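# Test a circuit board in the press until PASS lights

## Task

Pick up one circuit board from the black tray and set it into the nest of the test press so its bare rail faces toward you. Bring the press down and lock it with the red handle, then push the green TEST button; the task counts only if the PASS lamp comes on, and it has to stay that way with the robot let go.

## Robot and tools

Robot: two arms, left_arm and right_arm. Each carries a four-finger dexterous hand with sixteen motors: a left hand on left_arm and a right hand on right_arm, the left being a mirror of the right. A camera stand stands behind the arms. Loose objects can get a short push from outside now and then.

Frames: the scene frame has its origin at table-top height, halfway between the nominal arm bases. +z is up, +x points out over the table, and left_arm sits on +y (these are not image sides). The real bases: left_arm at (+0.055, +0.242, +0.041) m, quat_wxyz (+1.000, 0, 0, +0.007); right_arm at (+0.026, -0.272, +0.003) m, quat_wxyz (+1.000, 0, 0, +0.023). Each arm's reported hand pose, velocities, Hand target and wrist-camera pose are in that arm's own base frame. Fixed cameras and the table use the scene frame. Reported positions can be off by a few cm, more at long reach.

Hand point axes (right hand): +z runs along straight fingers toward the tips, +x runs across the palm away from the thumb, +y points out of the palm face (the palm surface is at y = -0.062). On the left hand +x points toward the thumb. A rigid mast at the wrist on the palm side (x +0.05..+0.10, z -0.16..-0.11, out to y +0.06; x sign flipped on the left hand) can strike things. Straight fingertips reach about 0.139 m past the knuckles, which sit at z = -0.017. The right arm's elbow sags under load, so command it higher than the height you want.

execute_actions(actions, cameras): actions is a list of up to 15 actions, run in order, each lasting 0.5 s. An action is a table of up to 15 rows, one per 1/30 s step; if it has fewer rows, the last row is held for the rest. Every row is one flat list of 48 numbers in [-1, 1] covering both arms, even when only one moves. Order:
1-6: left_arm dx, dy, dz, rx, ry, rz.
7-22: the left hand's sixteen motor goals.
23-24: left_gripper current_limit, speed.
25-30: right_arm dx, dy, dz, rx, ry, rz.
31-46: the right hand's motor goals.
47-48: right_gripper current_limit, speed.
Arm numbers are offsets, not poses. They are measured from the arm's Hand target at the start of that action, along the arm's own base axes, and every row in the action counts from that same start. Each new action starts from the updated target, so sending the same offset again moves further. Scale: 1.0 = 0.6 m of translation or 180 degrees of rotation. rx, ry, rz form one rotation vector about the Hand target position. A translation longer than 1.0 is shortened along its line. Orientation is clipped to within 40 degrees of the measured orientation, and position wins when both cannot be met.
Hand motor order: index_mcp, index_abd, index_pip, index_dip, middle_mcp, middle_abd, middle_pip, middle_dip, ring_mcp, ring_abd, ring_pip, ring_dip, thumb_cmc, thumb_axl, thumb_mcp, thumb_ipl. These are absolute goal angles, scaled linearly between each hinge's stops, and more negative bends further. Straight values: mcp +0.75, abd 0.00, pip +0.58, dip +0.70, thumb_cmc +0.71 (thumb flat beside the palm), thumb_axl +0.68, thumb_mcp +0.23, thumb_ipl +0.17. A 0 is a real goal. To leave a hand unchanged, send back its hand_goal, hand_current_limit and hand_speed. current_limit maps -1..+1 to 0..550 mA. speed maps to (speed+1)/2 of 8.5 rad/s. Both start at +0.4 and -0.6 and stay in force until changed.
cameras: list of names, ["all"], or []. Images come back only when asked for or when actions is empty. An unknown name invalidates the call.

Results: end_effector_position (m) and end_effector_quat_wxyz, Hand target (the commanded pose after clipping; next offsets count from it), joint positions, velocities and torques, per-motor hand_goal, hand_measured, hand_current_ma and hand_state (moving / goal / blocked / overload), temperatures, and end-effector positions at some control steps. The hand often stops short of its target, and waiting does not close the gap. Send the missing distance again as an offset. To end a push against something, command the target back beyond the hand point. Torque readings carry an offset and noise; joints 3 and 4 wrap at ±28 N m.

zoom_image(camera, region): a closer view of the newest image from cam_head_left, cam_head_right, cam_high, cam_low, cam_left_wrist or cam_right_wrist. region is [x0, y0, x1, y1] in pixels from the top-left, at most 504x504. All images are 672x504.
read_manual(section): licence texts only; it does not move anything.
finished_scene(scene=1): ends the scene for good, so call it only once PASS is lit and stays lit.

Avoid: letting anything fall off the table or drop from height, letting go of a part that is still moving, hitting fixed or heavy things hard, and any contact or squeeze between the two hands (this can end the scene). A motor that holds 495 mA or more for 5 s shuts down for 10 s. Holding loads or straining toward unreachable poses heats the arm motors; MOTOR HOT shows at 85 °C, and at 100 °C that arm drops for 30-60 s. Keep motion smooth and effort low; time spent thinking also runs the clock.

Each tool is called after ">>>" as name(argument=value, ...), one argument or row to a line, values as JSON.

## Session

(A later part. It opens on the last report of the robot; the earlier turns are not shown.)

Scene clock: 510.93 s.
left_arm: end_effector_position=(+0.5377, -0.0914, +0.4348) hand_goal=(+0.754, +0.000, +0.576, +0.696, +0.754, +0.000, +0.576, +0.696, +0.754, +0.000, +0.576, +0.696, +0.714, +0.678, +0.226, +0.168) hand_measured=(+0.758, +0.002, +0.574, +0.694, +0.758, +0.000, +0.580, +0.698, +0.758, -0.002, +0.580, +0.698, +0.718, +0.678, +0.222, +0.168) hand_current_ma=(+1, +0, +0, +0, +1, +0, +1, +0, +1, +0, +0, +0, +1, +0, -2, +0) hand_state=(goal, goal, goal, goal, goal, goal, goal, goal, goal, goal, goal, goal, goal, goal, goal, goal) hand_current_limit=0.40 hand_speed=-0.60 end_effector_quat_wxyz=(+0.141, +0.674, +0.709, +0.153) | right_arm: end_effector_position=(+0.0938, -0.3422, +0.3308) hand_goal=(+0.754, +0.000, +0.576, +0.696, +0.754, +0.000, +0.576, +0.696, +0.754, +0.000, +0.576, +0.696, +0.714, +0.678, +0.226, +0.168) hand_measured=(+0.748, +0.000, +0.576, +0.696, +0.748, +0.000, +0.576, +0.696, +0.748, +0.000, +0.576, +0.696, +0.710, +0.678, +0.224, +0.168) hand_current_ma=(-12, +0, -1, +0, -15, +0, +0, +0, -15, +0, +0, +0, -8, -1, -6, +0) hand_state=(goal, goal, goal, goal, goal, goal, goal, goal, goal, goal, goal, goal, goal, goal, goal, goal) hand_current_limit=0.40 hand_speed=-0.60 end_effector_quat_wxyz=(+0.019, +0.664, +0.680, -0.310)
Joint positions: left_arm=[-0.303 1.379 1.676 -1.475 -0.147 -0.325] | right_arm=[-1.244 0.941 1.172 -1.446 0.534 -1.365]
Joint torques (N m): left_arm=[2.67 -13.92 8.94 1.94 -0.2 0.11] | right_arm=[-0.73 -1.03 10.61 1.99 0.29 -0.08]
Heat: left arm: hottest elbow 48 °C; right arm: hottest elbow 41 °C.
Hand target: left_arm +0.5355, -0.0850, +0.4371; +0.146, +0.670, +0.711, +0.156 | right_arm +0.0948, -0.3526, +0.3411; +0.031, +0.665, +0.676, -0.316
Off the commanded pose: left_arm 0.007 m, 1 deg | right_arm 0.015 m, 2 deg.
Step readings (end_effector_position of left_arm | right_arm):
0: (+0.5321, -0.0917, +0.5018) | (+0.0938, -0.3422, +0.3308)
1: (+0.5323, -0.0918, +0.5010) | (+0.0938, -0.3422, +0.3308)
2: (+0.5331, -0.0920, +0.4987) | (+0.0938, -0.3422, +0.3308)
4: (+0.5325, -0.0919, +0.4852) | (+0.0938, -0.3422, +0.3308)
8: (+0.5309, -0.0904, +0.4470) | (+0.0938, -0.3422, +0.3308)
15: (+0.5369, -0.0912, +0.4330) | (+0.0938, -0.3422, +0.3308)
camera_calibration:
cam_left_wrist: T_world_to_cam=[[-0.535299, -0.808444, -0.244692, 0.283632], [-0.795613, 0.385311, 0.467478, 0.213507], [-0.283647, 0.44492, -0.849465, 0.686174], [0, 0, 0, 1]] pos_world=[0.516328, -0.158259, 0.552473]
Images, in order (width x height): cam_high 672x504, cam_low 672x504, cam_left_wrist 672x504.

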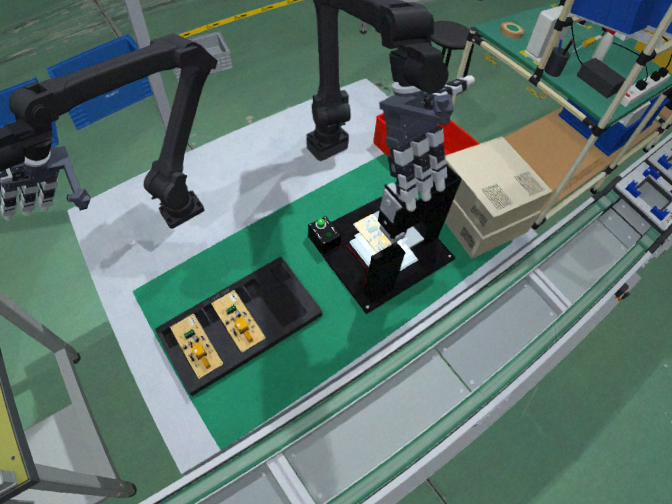

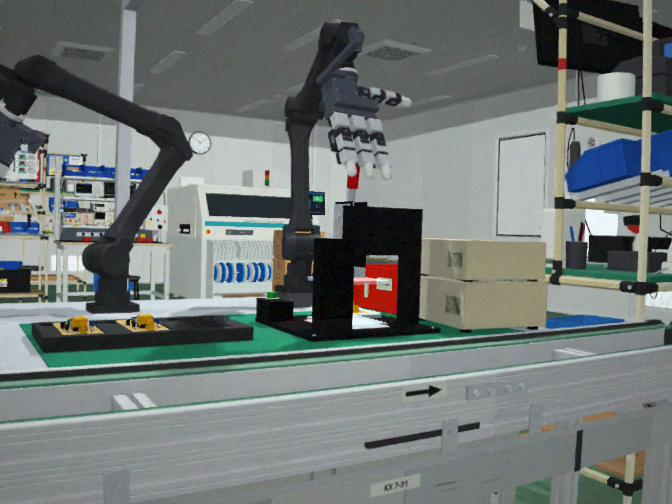

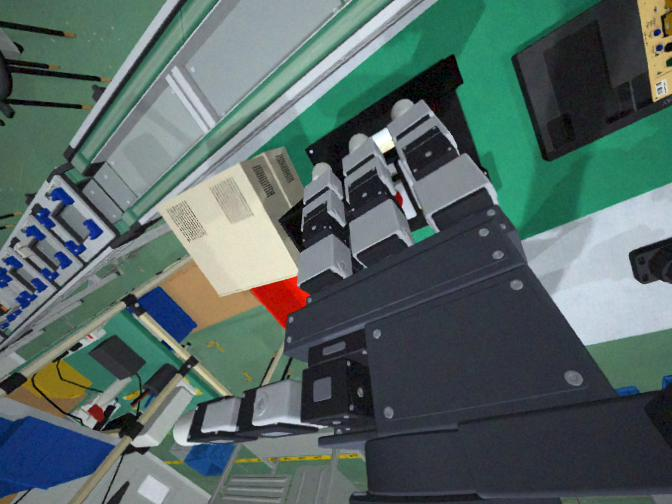

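>>> execute_actions(
  actions=[
    [[-0.033,0,0,0,0,0,0.754,0,0.576,0.696,0.754,0,0.576,0.696,0.754,0,0.576,0.696,0.714,0.678,0.226,0.168,0.4,-0.6,0,0,0,0,0,0,0.754,0,0.576,0.696,0.754,0,0.576,0.696,0.754,0,0.576,0.696,0.714,0.678,0.226,0.168,0.4,-0.6]],
    [[-0.025,0,0,0,0,0,0.754,0,0.576,0.696,0.754,0,0.576,0.696,0.754,0,0.576,0.696,0.714,0.678,0.226,0.168,0.4,-0.6,0,0,0,0,0,0,0.754,0,0.576,0.696,0.754,0,0.576,0.696,0.754,0,0.576,0.696,0.714,0.678,0.226,0.168,0.4,-0.6]],
  ],
  cameras=["cam_low","cam_high","cam_left_wrist","cam_head_left"],
)

>>> zoom_image(
  camera="cam_low",
  region=[290, 60, 440, 260],
)

>>> zoom_image(
  camera="cam_high",
  region=[350, 60, 500, 260],
)

>>> zoom_image(
  camera="cam_head_left",
  region=[130, 0, 310, 260],
)

Scene clock: 516.00 s.
left_arm: end_effector_position=(+0.5101, -0.0826, +0.4442) hand_goal=(+0.754, +0.000, +0.576, +0.696, +0.754, +0.000, +0.576, +0.696, +0.754, +0.000, +0.576, +0.696, +0.714, +0.678, +0.226, +0.168) hand_measured=(+0.758, +0.002, +0.574, +0.694, +0.720, -0.008, +0.562, +0.698, +0.758, -0.002, +0.580, +0.698, +0.718, +0.678, +0.222, +0.168) hand_current_ma=(+1, +0, +0, +0, -34, -2, -6, +0, +1, +0, +0, +0, +1, +0, -2, +0) hand_state=(goal, goal, goal, goal, blocked, goal, goal, goal, goal, goal, goal, goal, goal, goal, goal, goal) hand_current_limit=0.40 hand_speed=-0.60 end_effector_quat_wxyz=(+0.154, +0.667, +0.711, +0.162) | right_arm: end_effector_position=(+0.0938, -0.3422, +0.3308) hand_goal=(+0.754, +0.000, +0.576, +0.696, +0.754, +0.000, +0.576, +0.696, +0.754, +0.000, +0.576, +0.696, +0.714, +0.678, +0.226, +0.168) hand_measured=(+0.748, +0.000, +0.576, +0.696, +0.748, +0.000, +0.576, +0.696, +0.748, +0.000, +0.576, +0.696, +0.710, +0.678, +0.224, +0.168) hand_current_ma=(-12, +0, -1, +0, -15, +0, +0, +0, -15, +0, +0, +0, -8, -1, -6, +0) hand_state=(goal, goal, goal, goal, goal, goal, goal, goal, goal, goal, goal, goal, goal, goal, goal, goal) hand_current_limit=0.40 hand_speed=-0.60 end_effector_quat_wxyz=(+0.019, +0.664, +0.680, -0.310)
Joint positions: left_arm=[-0.307 1.294 1.607 -1.459 -0.156 -0.338] | right_arm=[-1.244 0.941 1.172 -1.446 0.534 -1.365]
Joint torques (N m): left_arm=[0.97 -12.28 8.35 1.13 -0.29 -0.02] | right_arm=[-0.67 -0.97 10.58 1.95 0.28 -0.07]
Heat: left arm: hottest elbow 47 °C; right arm: hottest elbow 41 °C.
Hand target: left_arm +0.5007, -0.0850, +0.4372; +0.146, +0.670, +0.711, +0.157 | right_arm +0.0948, -0.3526, +0.3411; +0.031, +0.665, +0.676, -0.316
Off the commanded pose: left_arm 0.012 m, 1 deg | right_arm 0.015 m, 2 deg.
Step readings (end_effector_position of left_arm | right_arm):
0: (+0.5377, -0.0914, +0.4348) | (+0.0938, -0.3422, +0.3308)
1: (+0.5376, -0.0914, +0.4348) | (+0.0938, -0.3422, +0.3308)
2: (+0.5371, -0.0912, +0.4344) | (+0.0938, -0.3422, +0.3308)
4: (+0.5335, -0.0900, +0.4318) | (+0.0938, -0.3422, +0.3308)
8: (+0.5268, -0.0875, +0.4341) | (+0.0938, -0.3422, +0.3308)
15: (+0.5213, -0.0855, +0.4418) | (+0.0938, -0.3422, +0.3308)
16: (+0.5210, -0.0854, +0.4420) | (+0.0938, -0.3422, +0.3308)
17: (+0.5208, -0.0852, +0.4415) | (+0.0938, -0.3422, +0.3308)
19: (+0.5191, -0.0846, +0.4415) | (+0.0938, -0.3422, +0.3308)
23: (+0.5131, -0.0838, +0.4428) | (+0.0938, -0.3422, +0.3308)
30: (+0.5101, -0.0827, +0.4442) | (+0.0938, -0.3422, +0.3308)
camera_calibration:
cam_left_wrist: T_world_to_cam=[[-0.518048, -0.816288, -0.25554, 0.273666], [-0.814626, 0.379763, 0.438365, 0.205939], [-0.260787, 0.435264, -0.861705, 0.675322], [0, 0, 0, 1]] pos_world=[0.485651, -0.148761, 0.561584]
Images, in order (width x height): cam_head_left 672x504, cam_high 672x504, cam_low 672x504, cam_left_wrist 672x504.

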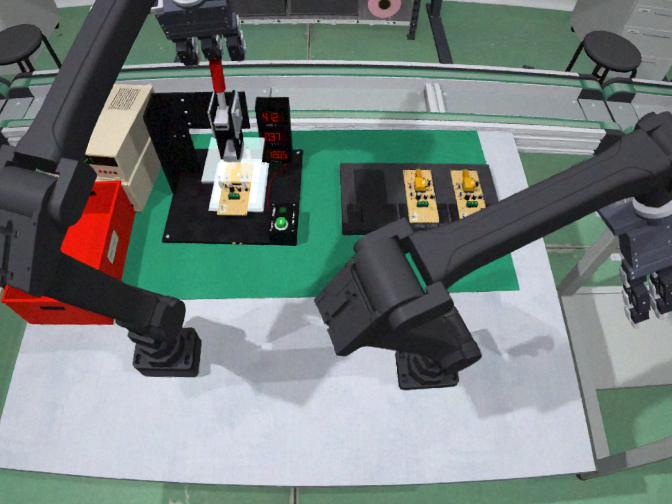

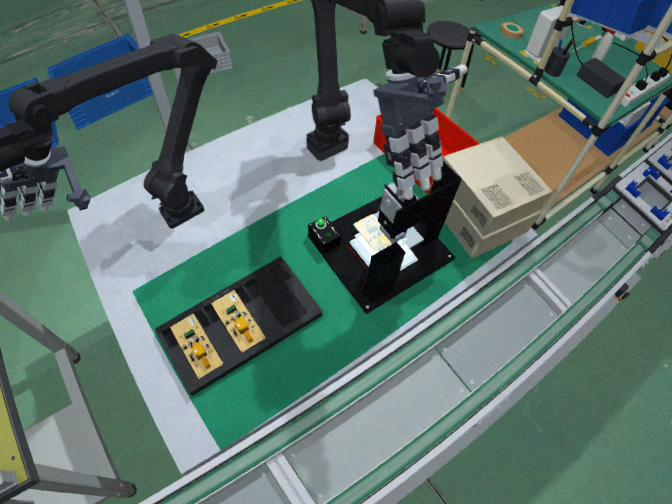

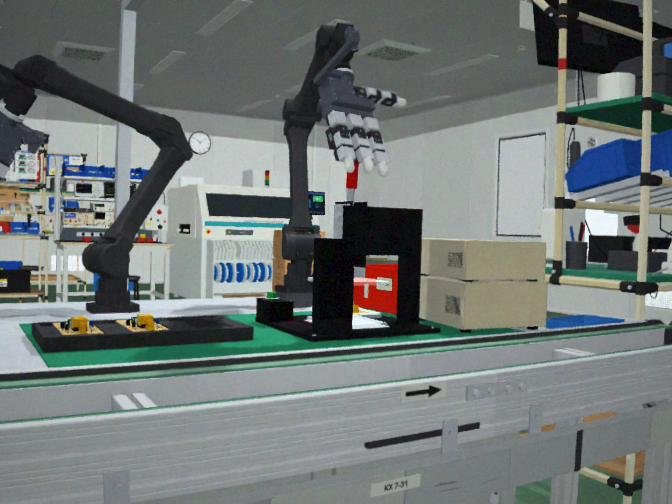

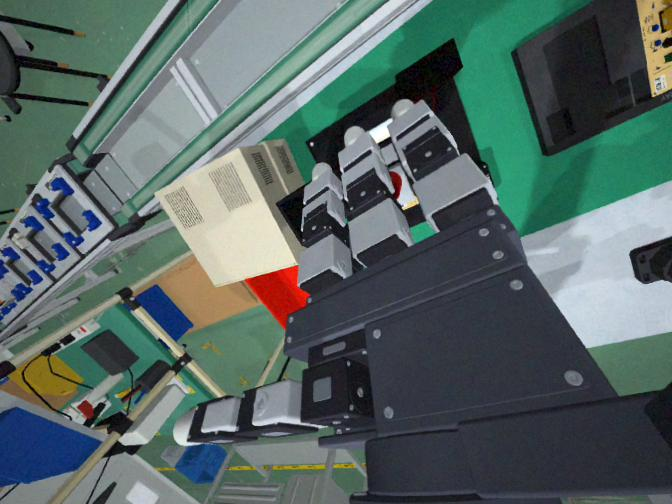

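Scaled by 2.520 from the camera's 672x504 image, which has a finer 960x720 frame.

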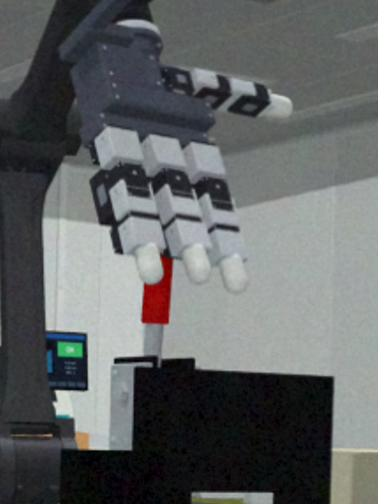

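Scaled by 2.520 from the camera's 672x504 image, which has a finer 960x720 frame.

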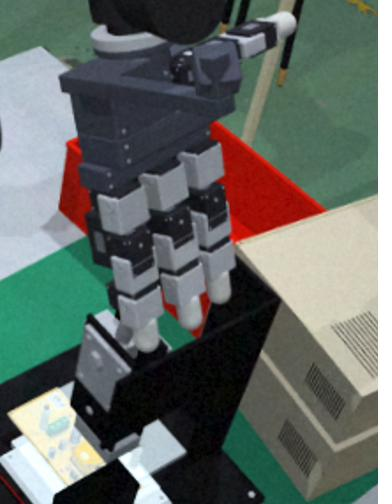

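Scaled by 1.938 from the camera's 672x504 image, which has a finer 960x720 frame.

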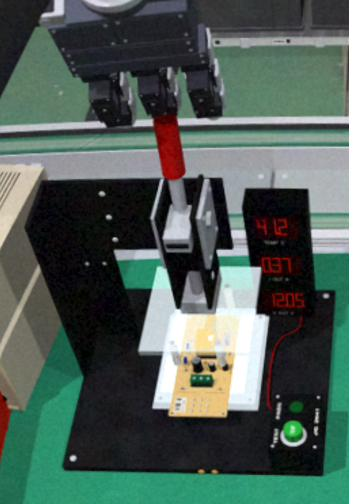

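>>> execute_actions(
  actions=[
    [[0,0,0,0,0,0,0.754,0,0.576,0.696,1.0,0,0.7,0.8,0.754,0,0.576,0.696,0.714,0.678,0.226,0.168,1.0,-0.6,0,0,0,0,0,0,0.754,0,0.576,0.696,0.754,0,0.576,0.696,0.754,0,0.576,0.696,0.714,0.678,0.226,0.168,0.4,-0.6]],
    [[0,0,0,0,0,0,0.754,0,0.576,0.696,1.0,0,0.7,0.8,0.754,0,0.576,0.696,0.714,0.678,0.226,0.168,1.0,-0.6,0,0,0,0,0,0,0.754,0,0.576,0.696,0.754,0,0.576,0.696,0.754,0,0.576,0.696,0.714,0.678,0.226,0.168,0.4,-0.6]],
  ],
  cameras=["cam_low","cam_head_left"],
)

>>> zoom_image(
  camera="cam_low",
  region=[290, 60, 440, 260],
)

>>> zoom_image(
  camera="cam_head_left",
  region=[130, 0, 310, 260],
)

Scene clock: 522.83 s.
left_arm: end_effector_position=(+0.5099, -0.0812, +0.4479) hand_goal=(+0.754, +0.000, +0.576, +0.696, +1.000, +0.000, +0.700, +0.800, +0.754, +0.000, +0.576, +0.696, +0.714, +0.678, +0.226, +0.168) hand_measured=(+0.758, +0.002, +0.574, +0.694, +0.916, +0.004, +0.660, +0.798, +0.758, -0.002, +0.580, +0.698, +0.718, +0.678, +0.222, +0.168) hand_current_ma=(+1, +0, +0, +0, -164, +1, -39, +0, +1, +0, +0, +0, +1, +0, -2, +0) hand_state=(goal, goal, goal, goal, blocked, goal, blocked, goal, goal, goal, goal, goal, goal, goal, goal, goal) hand_current_limit=1.00 hand_speed=-0.60 end_effector_quat_wxyz=(+0.157, +0.665, +0.711, +0.167) | right_arm: end_effector_position=(+0.0938, -0.3422, +0.3308) hand_goal=(+0.754, +0.000, +0.576, +0.696, +0.754, +0.000, +0.576, +0.696, +0.754, +0.000, +0.576, +0.696, +0.714, +0.678, +0.226, +0.168) hand_measured=(+0.748, +0.000, +0.576, +0.696, +0.748, +0.000, +0.576, +0.696, +0.748, +0.000, +0.576, +0.696, +0.710, +0.678, +0.224, +0.168) hand_current_ma=(-12, +0, -1, +0, -15, +0, +0, +0, -15, +0, +0, +0, -8, -1, -6, +0) hand_state=(goal, goal, goal, goal, goal, goal, goal, goal, goal, goal, goal, goal, goal, goal, goal, goal) hand_current_limit=0.40 hand_speed=-0.60 end_effector_quat_wxyz=(+0.019, +0.664, +0.680, -0.310)
Joint positions: left_arm=[-0.307 1.289 1.607 -1.453 -0.163 -0.339] | right_arm=[-1.244 0.941 1.172 -1.446 0.534 -1.365]
Joint torques (N m): left_arm=[0.97 -11.87 8.35 0.87 0.03 0] | right_arm=[-0.73 -1.03 10.63 1.95 0.3 -0.07]
Heat: left arm: hottest elbow 46 °C; right arm: hottest elbow 41 °C.
Hand target: left_arm +0.5007, -0.0850, +0.4371; +0.146, +0.670, +0.711, +0.157 | right_arm +0.0948, -0.3526, +0.3411; +0.031, +0.665, +0.676, -0.316
Off the commanded pose: left_arm 0.015 m, 2 deg | right_arm 0.015 m, 2 deg.
Step readings (end_effector_position of left_arm | right_arm):
0: (+0.5101, -0.0826, +0.4442) | (+0.0938, -0.3422, +0.3308)
1: (+0.5101, -0.0826, +0.4442) | (+0.0938, -0.3422, +0.3308)
2: (+0.5101, -0.0825, +0.4442) | (+0.0938, -0.3422, +0.3308)
4: (+0.5105, -0.0821, +0.4453) | (+0.0938, -0.3422, +0.3308)
8: (+0.5099, -0.0813, +0.4479) | (+0.0938, -0.3422, +0.3308)
15: (+0.5099, -0.0812, +0.4479) | (+0.0938, -0.3422, +0.3308)
16: (+0.5099, -0.0812, +0.4479) | (+0.0938, -0.3422, +0.3308)
17: (+0.5099, -0.0812, +0.4479) | (+0.0938, -0.3422, +0.3308)
19: (+0.5099, -0.0812, +0.4479) | (+0.0938, -0.3422, +0.3308)
23: (+0.5099, -0.0812, +0.4479) | (+0.0938, -0.3422, +0.3308)
30: (+0.5099, -0.0812, +0.4479) | (+0.0938, -0.3422, +0.3308)
Images, in order (width x height): cam_head_left 672x504, cam_low 672x504.

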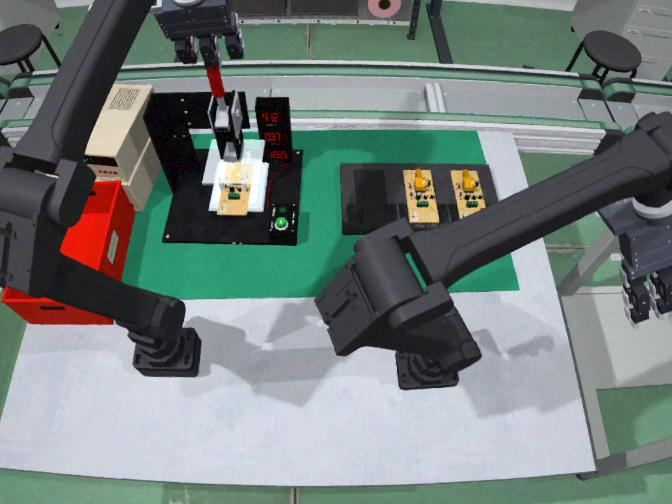

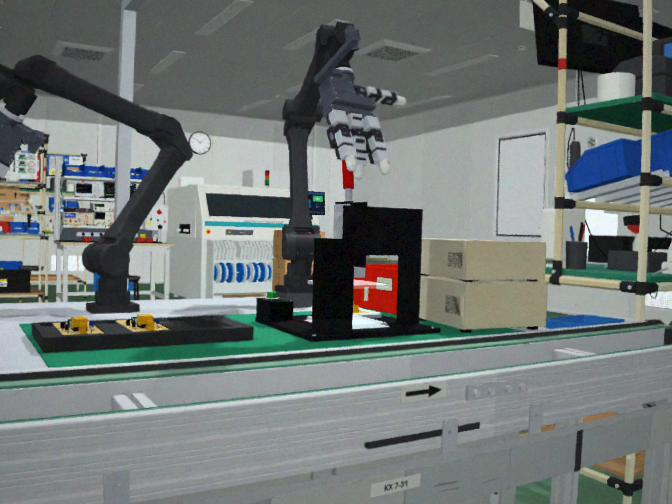

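Scaled by 2.520 from the camera's 672x504 image, which has a finer 960x720 frame.

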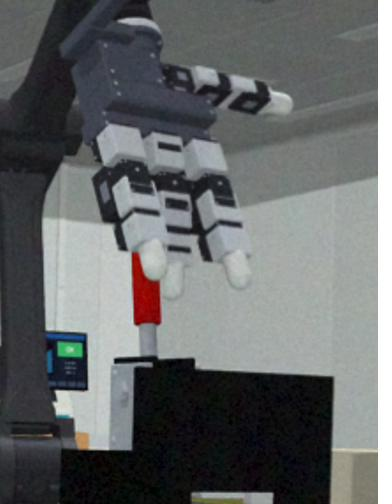

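Scaled by 1.938 from the camera's 672x504 image, which has a finer 960x720 frame.

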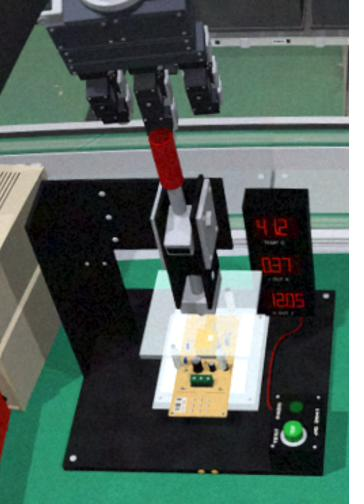

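>>> execute_actions(
  actions=[
    [[-0.045,0,0,0,0,0,0.754,0,0.576,0.696,1.0,0,0.7,0.8,0.754,0,0.576,0.696,0.714,0.678,0.226,0.168,1.0,-0.6,0,0,0,0,0,0,0.754,0,0.576,0.696,0.754,0,0.576,0.696,0.754,0,0.576,0.696,0.714,0.678,0.226,0.168,0.4,-0.6]],
    [[-0.045,0,-0.015,0,0,0,0.754,0,0.576,0.696,1.0,0,0.7,0.8,0.754,0,0.576,0.696,0.714,0.678,0.226,0.168,1.0,-0.6,0,0,0,0,0,0,0.754,0,0.576,0.696,0.754,0,0.576,0.696,0.754,0,0.576,0.696,0.714,0.678,0.226,0.168,0.4,-0.6]],
  ],
  cameras=["cam_low","cam_head_left","cam_high"],
)

>>> zoom_image(
  camera="cam_low",
  region=[290, 60, 440, 260],
)

>>> zoom_image(
  camera="cam_head_left",
  region=[130, 0, 310, 260],
)

>>> zoom_image(
  camera="cam_high",
  region=[350, 60, 500, 260],
)

Scene clock: 527.80 s.
left_arm: end_effector_position=(+0.4602, -0.0788, +0.4393) hand_goal=(+0.754, +0.000, +0.576, +0.696, +1.000, +0.000, +0.700, +0.800, +0.754, +0.000, +0.576, +0.696, +0.714, +0.678, +0.226, +0.168) hand_measured=(+0.758, +0.002, +0.574, +0.694, +0.910, +0.002, +0.648, +0.784, +0.758, -0.002, +0.580, +0.698, +0.718, +0.678, +0.222, +0.168) hand_current_ma=(+1, +0, +0, +0, -179, +0, -65, -9, +1, +0, +0, +0, +1, +0, -2, +0) hand_state=(goal, goal, goal, goal, blocked, goal, blocked, goal, goal, goal, goal, goal, goal, goal, goal, goal) hand_current_limit=1.00 hand_speed=-0.60 end_effector_quat_wxyz=(+0.157, +0.662, +0.713, +0.169) | right_arm: end_effector_position=(+0.0938, -0.3422, +0.3308) hand_goal=(+0.754, +0.000, +0.576, +0.696, +0.754, +0.000, +0.576, +0.696, +0.754, +0.000, +0.576, +0.696, +0.714, +0.678, +0.226, +0.168) hand_measured=(+0.748, +0.000, +0.576, +0.696, +0.748, +0.000, +0.576, +0.696, +0.748, +0.000, +0.576, +0.696, +0.710, +0.678, +0.224, +0.168) hand_current_ma=(-12, +0, -1, +0, -15, +0, +0, +0, -15, +0, +0, +0, -8, -1, -6, +0) hand_state=(goal, goal, goal, goal, goal, goal, goal, goal, goal, goal, goal, goal, goal, goal, goal, goal) hand_current_limit=0.40 hand_speed=-0.60 end_effector_quat_wxyz=(+0.019, +0.664, +0.680, -0.310)
Joint positions: left_arm=[-0.35 1.165 1.479 -1.456 -0.187 -0.384] | right_arm=[-1.244 0.941 1.172 -1.446 0.534 -1.365]
Joint torques (N m): left_arm=[0.15 -10.11 8.06 0.61 0.11 -0.01] | right_arm=[-0.73 -1.2 10.62 1.92 0.31 -0.07]
Heat: left arm: hottest elbow 45 °C; right arm: hottest elbow 41 °C.
Hand target: left_arm +0.4466, -0.0850, +0.4281; +0.146, +0.670, +0.711, +0.156 | right_arm +0.0948, -0.3526, +0.3411; +0.031, +0.665, +0.676, -0.316
Off the commanded pose: left_arm 0.019 m, 2 deg | right_arm 0.015 m, 2 deg.
Step readings (end_effector_position of left_arm | right_arm):
0: (+0.5099, -0.0812, +0.4479) | (+0.0938, -0.3422, +0.3308)
1: (+0.5099, -0.0812, +0.4475) | (+0.0938, -0.3422, +0.3308)
2: (+0.5093, -0.0809, +0.4469) | (+0.0938, -0.3422, +0.3308)
4: (+0.5048, -0.0803, +0.4445) | (+0.0938, -0.3422, +0.3308)
8: (+0.4936, -0.0800, +0.4435) | (+0.0938, -0.3422, +0.3308)
15: (+0.4884, -0.0798, +0.4439) | (+0.0938, -0.3422, +0.3308)
16: (+0.4882, -0.0797, +0.4439) | (+0.0938, -0.3422, +0.3308)
17: (+0.4872, -0.0796, +0.4427) | (+0.0938, -0.3422, +0.3308)
19: (+0.4810, -0.0793, +0.4403) | (+0.0938, -0.3422, +0.3308)
23: (+0.4657, -0.0795, +0.4378) | (+0.0938, -0.3422, +0.3308)
30: (+0.4603, -0.0789, +0.4392) | (+0.0938, -0.3422, +0.3308)
Images, in order (width x height): cam_head_left 672x504, cam_high 672x504, cam_low 672x504.

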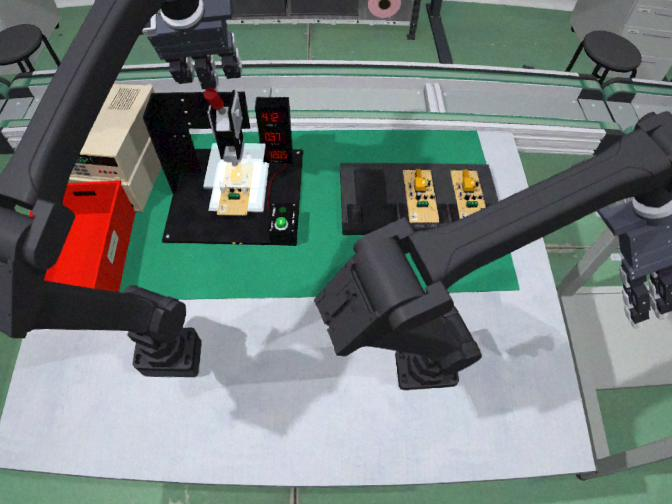

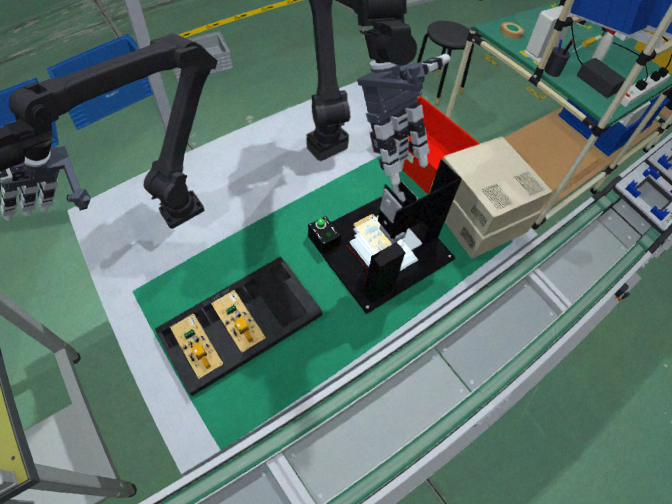

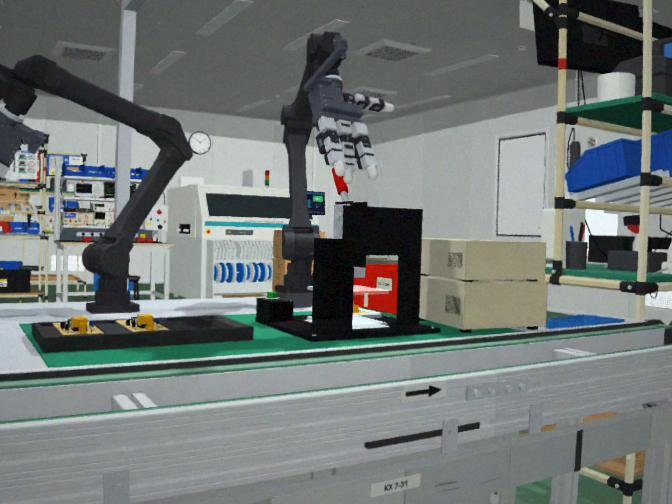

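Scaled by 2.520 from the camera's 672x504 image, which has a finer 960x720 frame.

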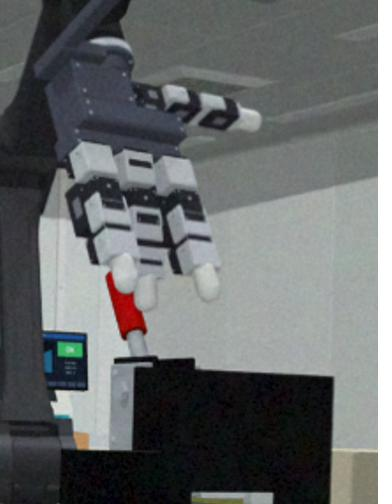

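Scaled by 1.938 from the camera's 672x504 image, which has a finer 960x720 frame.

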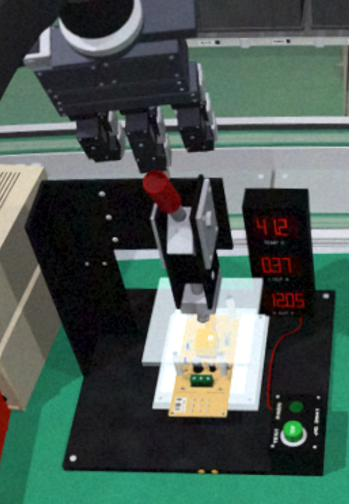

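Scaled by 2.520 from the camera's 672x504 image, which has a finer 960x720 frame.

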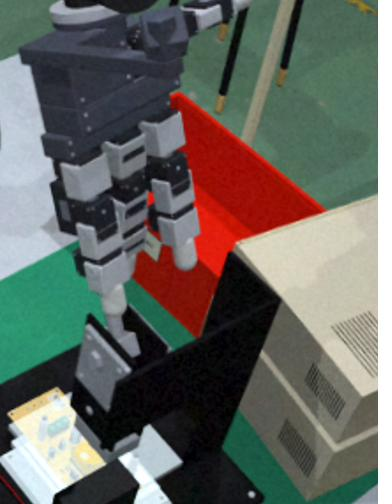

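>>> execute_actions(
  actions=[
    [[-0.02,-0.014,-0.02,0,0,0,-0.068,0,-0.3,-0.17,1.0,0,0.7,0.8,-0.068,0,-0.3,-0.17,0.714,0.678,0.226,0.168,1.0,-0.5,0,0,0,0,0,0,0.754,0,0.576,0.696,0.754,0,0.576,0.696,0.754,0,0.576,0.696,0.714,0.678,0.226,0.168,0.4,-0.6]],
    [[-0.04,-0.003,-0.045,0,0,0,-0.068,0,-0.3,-0.17,1.0,0,0.7,0.8,-0.068,0,-0.3,-0.17,0.714,0.678,0.226,0.168,1.0,-0.5,0,0,0,0,0,0,0.754,0,0.576,0.696,0.754,0,0.576,0.696,0.754,0,0.576,0.696,0.714,0.678,0.226,0.168,0.4,-0.6]],
  ],
  cameras=["cam_low","cam_head_left","cam_high"],
)

>>> zoom_image(
  camera="cam_low",
  region=[290, 60, 440, 260],
)

>>> zoom_image(
  camera="cam_head_left",
  region=[130, 0, 310, 260],
)

>>> zoom_image(
  camera="cam_high",
  region=[350, 60, 500, 260],
)

Scene clock: 533.03 s.
left_arm: end_effector_position=(+0.4187, -0.0836, +0.4135) hand_goal=(-0.068, +0.000, -0.300, -0.170, +1.000, +0.000, +0.700, +0.800, -0.068, +0.000, -0.300, -0.170, +0.714, +0.678, +0.226, +0.168) hand_measured=(-0.048, +0.002, -0.294, -0.166, +0.878, +0.044, +0.624, +0.768, -0.050, -0.002, -0.294, -0.168, +0.718, +0.678, +0.222, +0.168) hand_current_ma=(+13, +0, +1, +0, -308, +37, -123, -28, +10, +0, +1, +0, +1, +0, -2, +0) hand_state=(goal, goal, goal, goal, blocked, blocked, blocked, blocked, goal, goal, goal, goal, goal, goal, goal, goal) hand_current_limit=1.00 hand_speed=-0.50 end_effector_quat_wxyz=(+0.164, +0.658, +0.713, +0.178) | right_arm: end_effector_position=(+0.0938, -0.3422, +0.3308) hand_goal=(+0.754, +0.000, +0.576, +0.696, +0.754, +0.000, +0.576, +0.696, +0.754, +0.000, +0.576, +0.696, +0.714, +0.678, +0.226, +0.168) hand_measured=(+0.748, +0.000, +0.576, +0.696, +0.748, +0.000, +0.576, +0.696, +0.748, +0.000, +0.576, +0.696, +0.710, +0.678, +0.224, +0.168) hand_current_ma=(-12, +0, -1, +0, -15, +0, +0, +0, -15, +0, +0, +0, -8, -1, -6, +0) hand_state=(goal, goal, goal, goal, goal, goal, goal, goal, goal, goal, goal, goal, goal, goal, goal, goal) hand_current_limit=0.40 hand_speed=-0.60 end_effector_quat_wxyz=(+0.019, +0.664, +0.680, -0.310)
Joint positions: left_arm=[-0.421 1.045 1.315 -1.404 -0.229 -0.451] | right_arm=[-1.244 0.941 1.172 -1.446 0.534 -1.365]
Joint torques (N m): left_arm=[-0.15 -6.24 7.79 0.98 0.54 -0.14] | right_arm=[-0.73 -1.03 10.56 1.96 0.29 -0.08]
Heat: left arm: hottest elbow 44 °C; right arm: hottest elbow 41 °C.
Hand target: left_arm +0.4107, -0.0952, +0.3892; +0.146, +0.670, +0.711, +0.157 | right_arm +0.0948, -0.3526, +0.3411; +0.031, +0.665, +0.676, -0.316
Off the commanded pose: left_arm 0.028 m, 4 deg | right_arm 0.015 m, 2 deg.
Step readings (end_effector_position of left_arm | right_arm):
0: (+0.4602, -0.0787, +0.4393) | (+0.0938, -0.3422, +0.3308)
1: (+0.4602, -0.0787, +0.4391) | (+0.0938, -0.3422, +0.3308)
2: (+0.4593, -0.0787, +0.4385) | (+0.0938, -0.3422, +0.3308)
4: (+0.4559, -0.0797, +0.4381) | (+0.0938, -0.3422, +0.3308)
8: (+0.4480, -0.0821, +0.4364) | (+0.0938, -0.3422, +0.3308)
15: (+0.4462, -0.0825, +0.4357) | (+0.0938, -0.3422, +0.3308)
16: (+0.4460, -0.0823, +0.4353) | (+0.0938, -0.3422, +0.3308)
17: (+0.4451, -0.0821, +0.4340) | (+0.0938, -0.3422, +0.3308)
19: (+0.4395, -0.0822, +0.4310) | (+0.0938, -0.3422, +0.3308)
23: (+0.4240, -0.0821, +0.4239) | (+0.0938, -0.3422, +0.3308)
30: (+0.4194, -0.0837, +0.4156) | (+0.0938, -0.3422, +0.3308)
Images, in order (width x height): cam_head_left 672x504, cam_high 672x504, cam_low 672x504.

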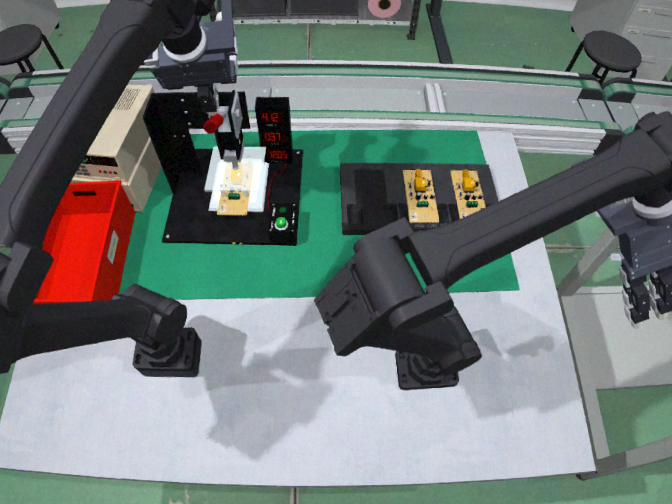

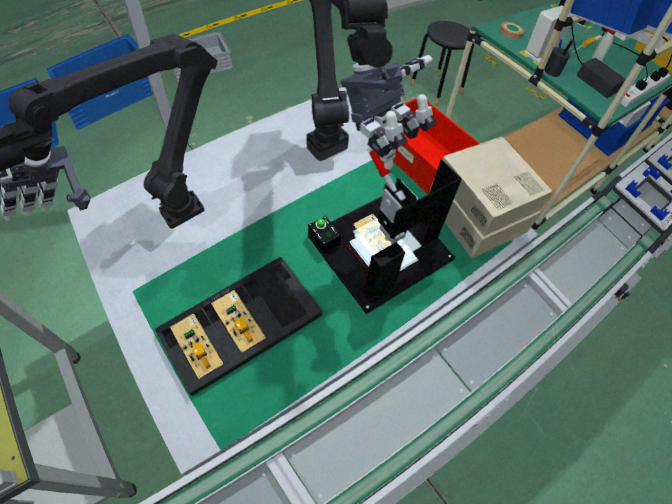

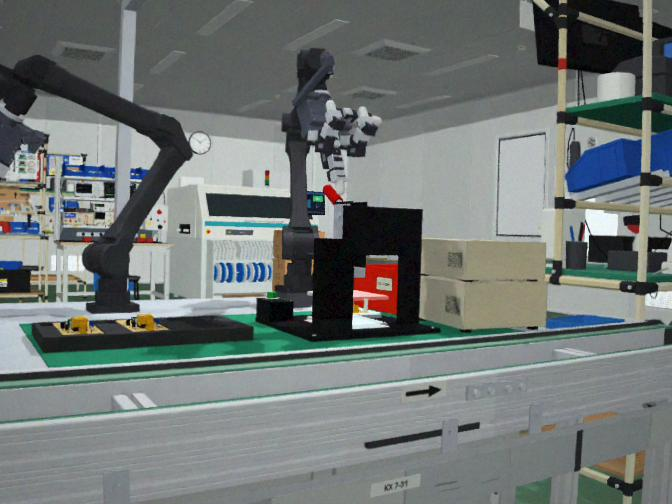

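Scaled by 2.520 from the camera's 672x504 image, which has a finer 960x720 frame.

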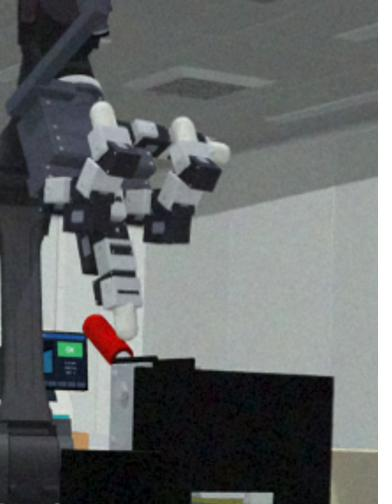

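Scaled by 1.938 from the camera's 672x504 image, which has a finer 960x720 frame.

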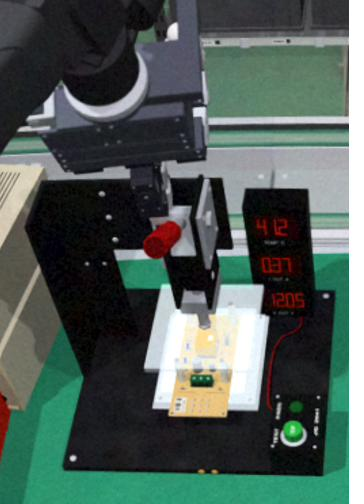

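Scaled by 2.520 from the camera's 672x504 image, which has a finer 960x720 frame.

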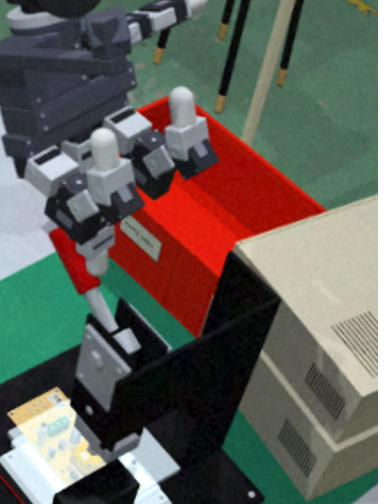

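>>> execute_actions(
  actions=[
    [[0.02,0,0.08,0,0,0,-0.068,0,-0.3,-0.17,1.0,0,0.7,0.8,-0.068,0,-0.3,-0.17,0.714,0.678,0.226,0.168,1.0,-0.5,0,0,0,0,0,0,0.754,0,0.576,0.696,0.754,0,0.576,0.696,0.754,0,0.576,0.696,0.714,0.678,0.226,0.168,0.4,-0.6]],
    [[0.01,0,0.06,0,0,0,-0.068,0,-0.3,-0.17,1.0,0,0.7,0.8,-0.068,0,-0.3,-0.17,0.714,0.678,0.226,0.168,1.0,-0.5,0,0,0,0,0,0,0.754,0,0.576,0.696,0.754,0,0.576,0.696,0.754,0,0.576,0.696,0.714,0.678,0.226,0.168,0.4,-0.6]],
  ],
  cameras=["cam_low","cam_head_left","cam_high"],
)

>>> zoom_image(
  camera="cam_low",
  region=[290, 60, 440, 260],
)

>>> zoom_image(
  camera="cam_head_left",
  region=[130, 0, 310, 260],
)

>>> zoom_image(
  camera="cam_high",
  region=[350, 60, 500, 260],
)

Scene clock: 540.17 s.
left_arm: end_effector_position=(+0.4215, -0.0898, +0.4553) hand_goal=(-0.068, +0.000, -0.300, -0.170, +1.000, +0.000, +0.700, +0.800, -0.068, +0.000, -0.300, -0.170, +0.714, +0.678, +0.226, +0.168) hand_measured=(-0.048, +0.002, -0.294, -0.168, +0.996, -0.002, +0.696, +0.798, -0.050, -0.002, -0.294, -0.168, +0.718, +0.678, +0.222, +0.168) hand_current_ma=(+13, +0, +1, +0, -1, +0, -1, +0, +10, +0, +1, +0, +1, +0, -2, +0) hand_state=(goal, goal, goal, goal, goal, goal, goal, goal, goal, goal, goal, goal, goal, goal, goal, goal) hand_current_limit=1.00 hand_speed=-0.50 end_effector_quat_wxyz=(+0.135, +0.669, +0.715, +0.154) | right_arm: end_effector_position=(+0.0938, -0.3422, +0.3308) hand_goal=(+0.754, +0.000, +0.576, +0.696, +0.754, +0.000, +0.576, +0.696, +0.754, +0.000, +0.576, +0.696, +0.714, +0.678, +0.226, +0.168) hand_measured=(+0.748, +0.000, +0.576, +0.696, +0.748, +0.000, +0.576, +0.696, +0.748, +0.000, +0.576, +0.696, +0.710, +0.678, +0.224, +0.168) hand_current_ma=(-12, +0, -1, +0, -15, +0, +0, +0, -15, +0, +0, +0, -8, -1, -6, +0) hand_state=(goal, goal, goal, goal, goal, goal, goal, goal, goal, goal, goal, goal, goal, goal, goal, goal) hand_current_limit=0.40 hand_speed=-0.60 end_effector_quat_wxyz=(+0.019, +0.664, +0.680, -0.310)
Joint positions: left_arm=[-0.421 1.136 1.529 -1.601 -0.2 -0.451] | right_arm=[-1.244 0.941 1.172 -1.446 0.534 -1.365]
Joint torques (N m): left_arm=[1.55 -6.07 14.23 1.17 -0.22 0.14] | right_arm=[-0.73 -1.08 10.66 1.95 0.3 -0.07]
Heat: left arm: hottest elbow 44 °C; right arm: hottest elbow 41 °C.
Hand target: left_arm +0.4287, -0.0951, +0.4732; +0.146, +0.670, +0.711, +0.157 | right_arm +0.0948, -0.3526, +0.3411; +0.031, +0.665, +0.676, -0.316
Off the commanded pose: left_arm 0.020 m, 1 deg | right_arm 0.015 m, 2 deg.
Step readings (end_effector_position of left_arm | right_arm):
0: (+0.4186, -0.0835, +0.4131) | (+0.0938, -0.3422, +0.3308)
1: (+0.4186, -0.0835, +0.4130) | (+0.0938, -0.3422, +0.3308)
2: (+0.4179, -0.0832, +0.4125) | (+0.0938, -0.3422, +0.3308)
4: (+0.4165, -0.0831, +0.4132) | (+0.0938, -0.3422, +0.3308)
8: (+0.4172, -0.0856, +0.4216) | (+0.0938, -0.3422, +0.3308)
15: (+0.4175, -0.0868, +0.4255) | (+0.0938, -0.3422, +0.3308)
16: (+0.4176, -0.0868, +0.4258) | (+0.0938, -0.3422, +0.3308)
17: (+0.4173, -0.0869, +0.4266) | (+0.0938, -0.3422, +0.3308)
19: (+0.4175, -0.0874, +0.4320) | (+0.0938, -0.3422, +0.3308)
23: (+0.4205, -0.0891, +0.4486) | (+0.0938, -0.3422, +0.3308)
30: (+0.4195, -0.0888, +0.4594) | (+0.0938, -0.3422, +0.3308)
Images, in order (width x height): cam_head_left 672x504, cam_high 672x504, cam_low 672x504.

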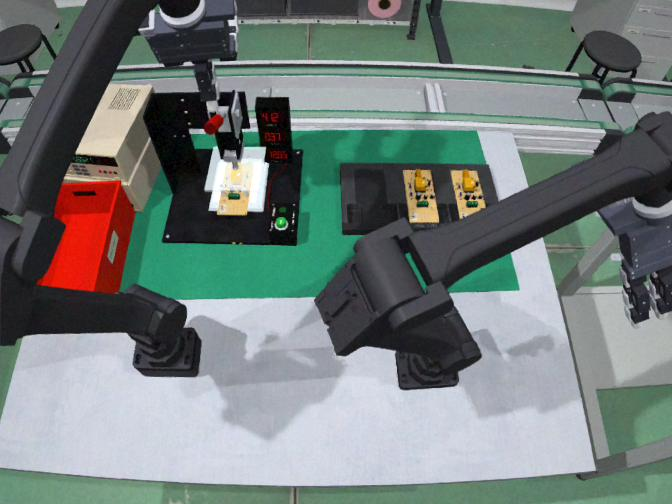

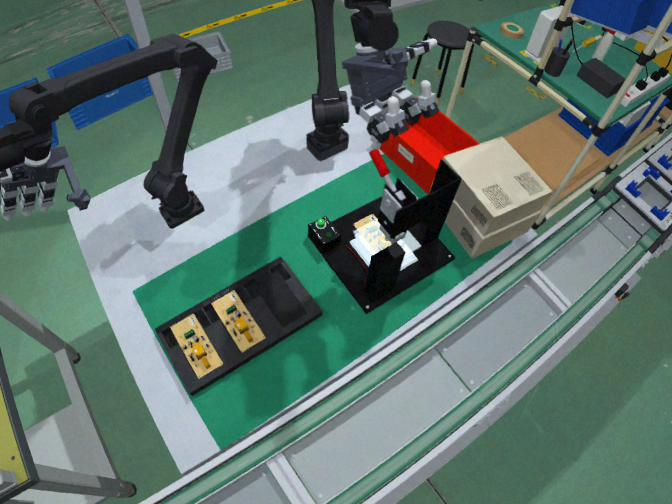

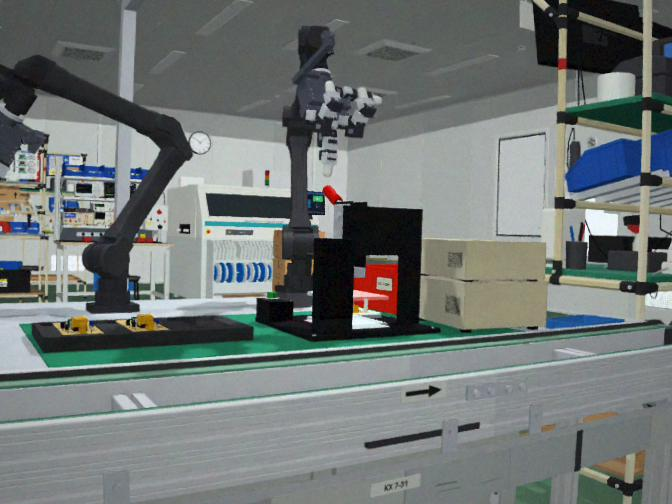

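Scaled by 2.520 from the camera's 672x504 image, which has a finer 960x720 frame.

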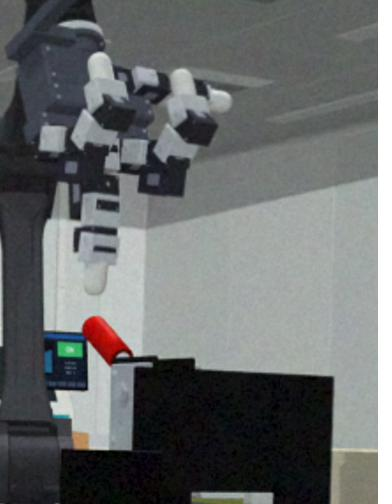

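Scaled by 1.938 from the camera's 672x504 image, which has a finer 960x720 frame.

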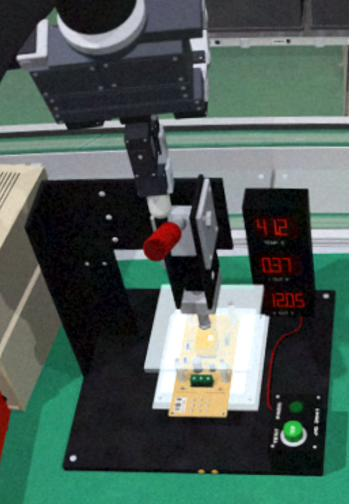

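Scaled by 2.520 from the camera's 672x504 image, which has a finer 960x720 frame.

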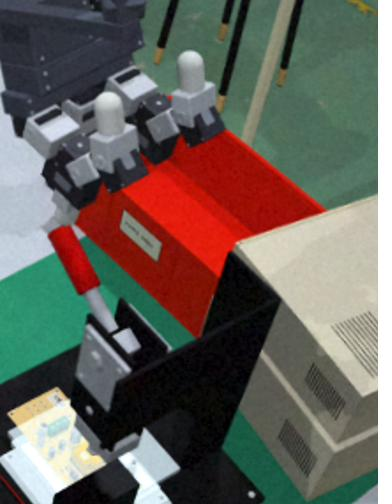

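>>> execute_actions(
  actions=[
    [[0.003,0.012,-0.055,0,0,0,-0.068,0,-0.3,-0.17,1.0,0,0.7,0.8,-0.068,0,-0.3,-0.17,0.714,0.678,0.226,0.168,1.0,-0.5,0,0,0,0,0,0,0.754,0,0.576,0.696,0.754,0,0.576,0.696,0.754,0,0.576,0.696,0.714,0.678,0.226,0.168,0.4,-0.6]],
  ],
  cameras=["cam_low","cam_head_left"],
)

>>> zoom_image(
  camera="cam_low",
  region=[290, 60, 440, 260],
)

>>> zoom_image(
  camera="cam_head_left",
  region=[130, 0, 310, 260],
)

Scene clock: 543.40 s.
left_arm: end_effector_position=(+0.4309, -0.0924, +0.4411) hand_goal=(-0.068, +0.000, -0.300, -0.170, +1.000, +0.000, +0.700, +0.800, -0.068, +0.000, -0.300, -0.170, +0.714, +0.678, +0.226, +0.168) hand_measured=(-0.048, +0.002, -0.294, -0.168, +0.998, -0.002, +0.696, +0.798, -0.052, -0.002, -0.294, -0.168, +0.718, +0.678, +0.222, +0.168) hand_current_ma=(+13, +0, +1, +0, +0, +0, -1, +0, +10, +0, +1, +0, +1, +0, -2, +0) hand_state=(goal, goal, goal, goal, goal, goal, goal, goal, goal, goal, goal, goal, goal, goal, goal, goal) hand_current_limit=1.00 hand_speed=-0.50 end_effector_quat_wxyz=(+0.143, +0.672, +0.710, +0.155) | right_arm: end_effector_position=(+0.0938, -0.3422, +0.3308) hand_goal=(+0.754, +0.000, +0.576, +0.696, +0.754, +0.000, +0.576, +0.696, +0.754, +0.000, +0.576, +0.696, +0.714, +0.678, +0.226, +0.168) hand_measured=(+0.748, +0.000, +0.576, +0.696, +0.748, +0.000, +0.576, +0.696, +0.748, +0.000, +0.576, +0.696, +0.710, +0.678, +0.224, +0.168) hand_current_ma=(-12, +0, -1, +0, -15, +0, +0, +0, -15, +0, +0, +0, -8, -1, -6, +0) hand_state=(goal, goal, goal, goal, goal, goal, goal, goal, goal, goal, goal, goal, goal, goal, goal, goal) hand_current_limit=0.40 hand_speed=-0.60 end_effector_quat_wxyz=(+0.019, +0.664, +0.680, -0.310)
Joint positions: left_arm=[-0.411 1.134 1.483 -1.539 -0.191 -0.43] | right_arm=[-1.244 0.941 1.172 -1.446 0.534 -1.365]
Joint torques (N m): left_arm=[2.73 -8.41 8.88 2.21 -0.2 0.13] | right_arm=[-0.56 -1.2 10.59 1.95 0.3 -0.08]
Heat: left arm: hottest elbow 44 °C; right arm: hottest elbow 41 °C.
Hand target: left_arm +0.4304, -0.0880, +0.4403; +0.146, +0.670, +0.711, +0.157 | right_arm +0.0948, -0.3526, +0.3411; +0.031, +0.665, +0.676, -0.316
Off the commanded pose: left_arm 0.005 m, 1 deg | right_arm 0.015 m, 2 deg.
Step readings (end_effector_position of left_arm | right_arm):
0: (+0.4215, -0.0898, +0.4553) | (+0.0938, -0.3422, +0.3308)
1: (+0.4215, -0.0898, +0.4552) | (+0.0938, -0.3422, +0.3308)
2: (+0.4216, -0.0902, +0.4553) | (+0.0938, -0.3422, +0.3308)
4: (+0.4242, -0.0918, +0.4562) | (+0.0938, -0.3422, +0.3308)
8: (+0.4291, -0.0928, +0.4494) | (+0.0938, -0.3422, +0.3308)
15: (+0.4304, -0.0920, +0.4407) | (+0.0938, -0.3422, +0.3308)
Images, in order (width x height): cam_head_left 672x504, cam_low 672x504.

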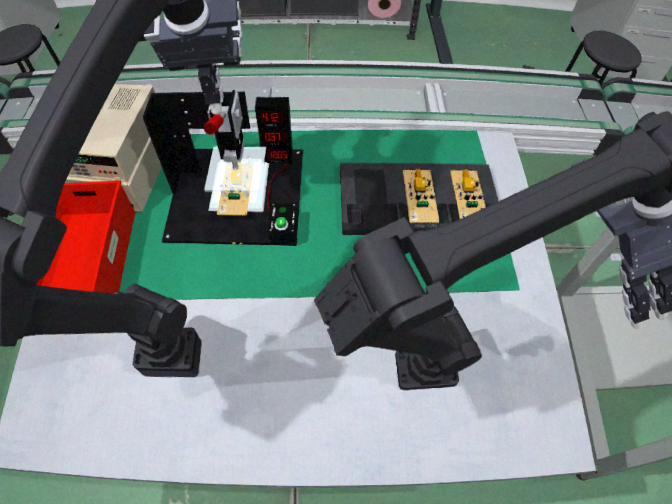

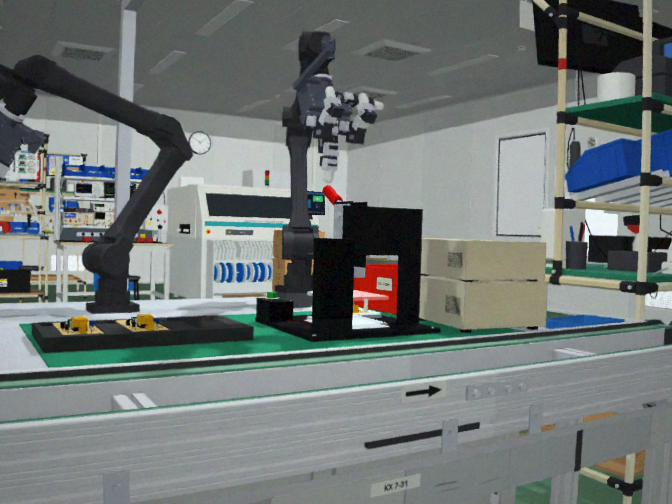

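Scaled by 2.520 from the camera's 672x504 image, which has a finer 960x720 frame.

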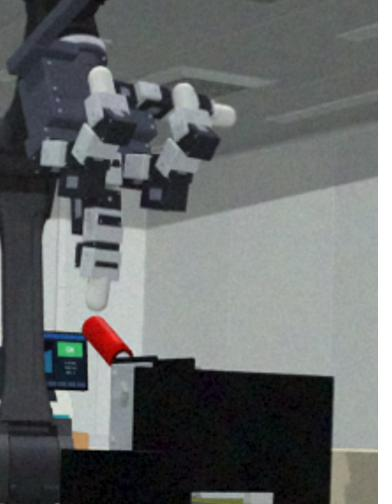

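Scaled by 1.938 from the camera's 672x504 image, which has a finer 960x720 frame.

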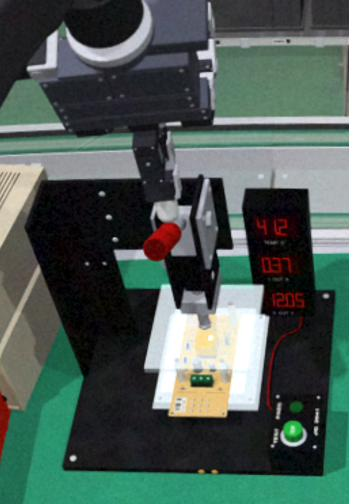

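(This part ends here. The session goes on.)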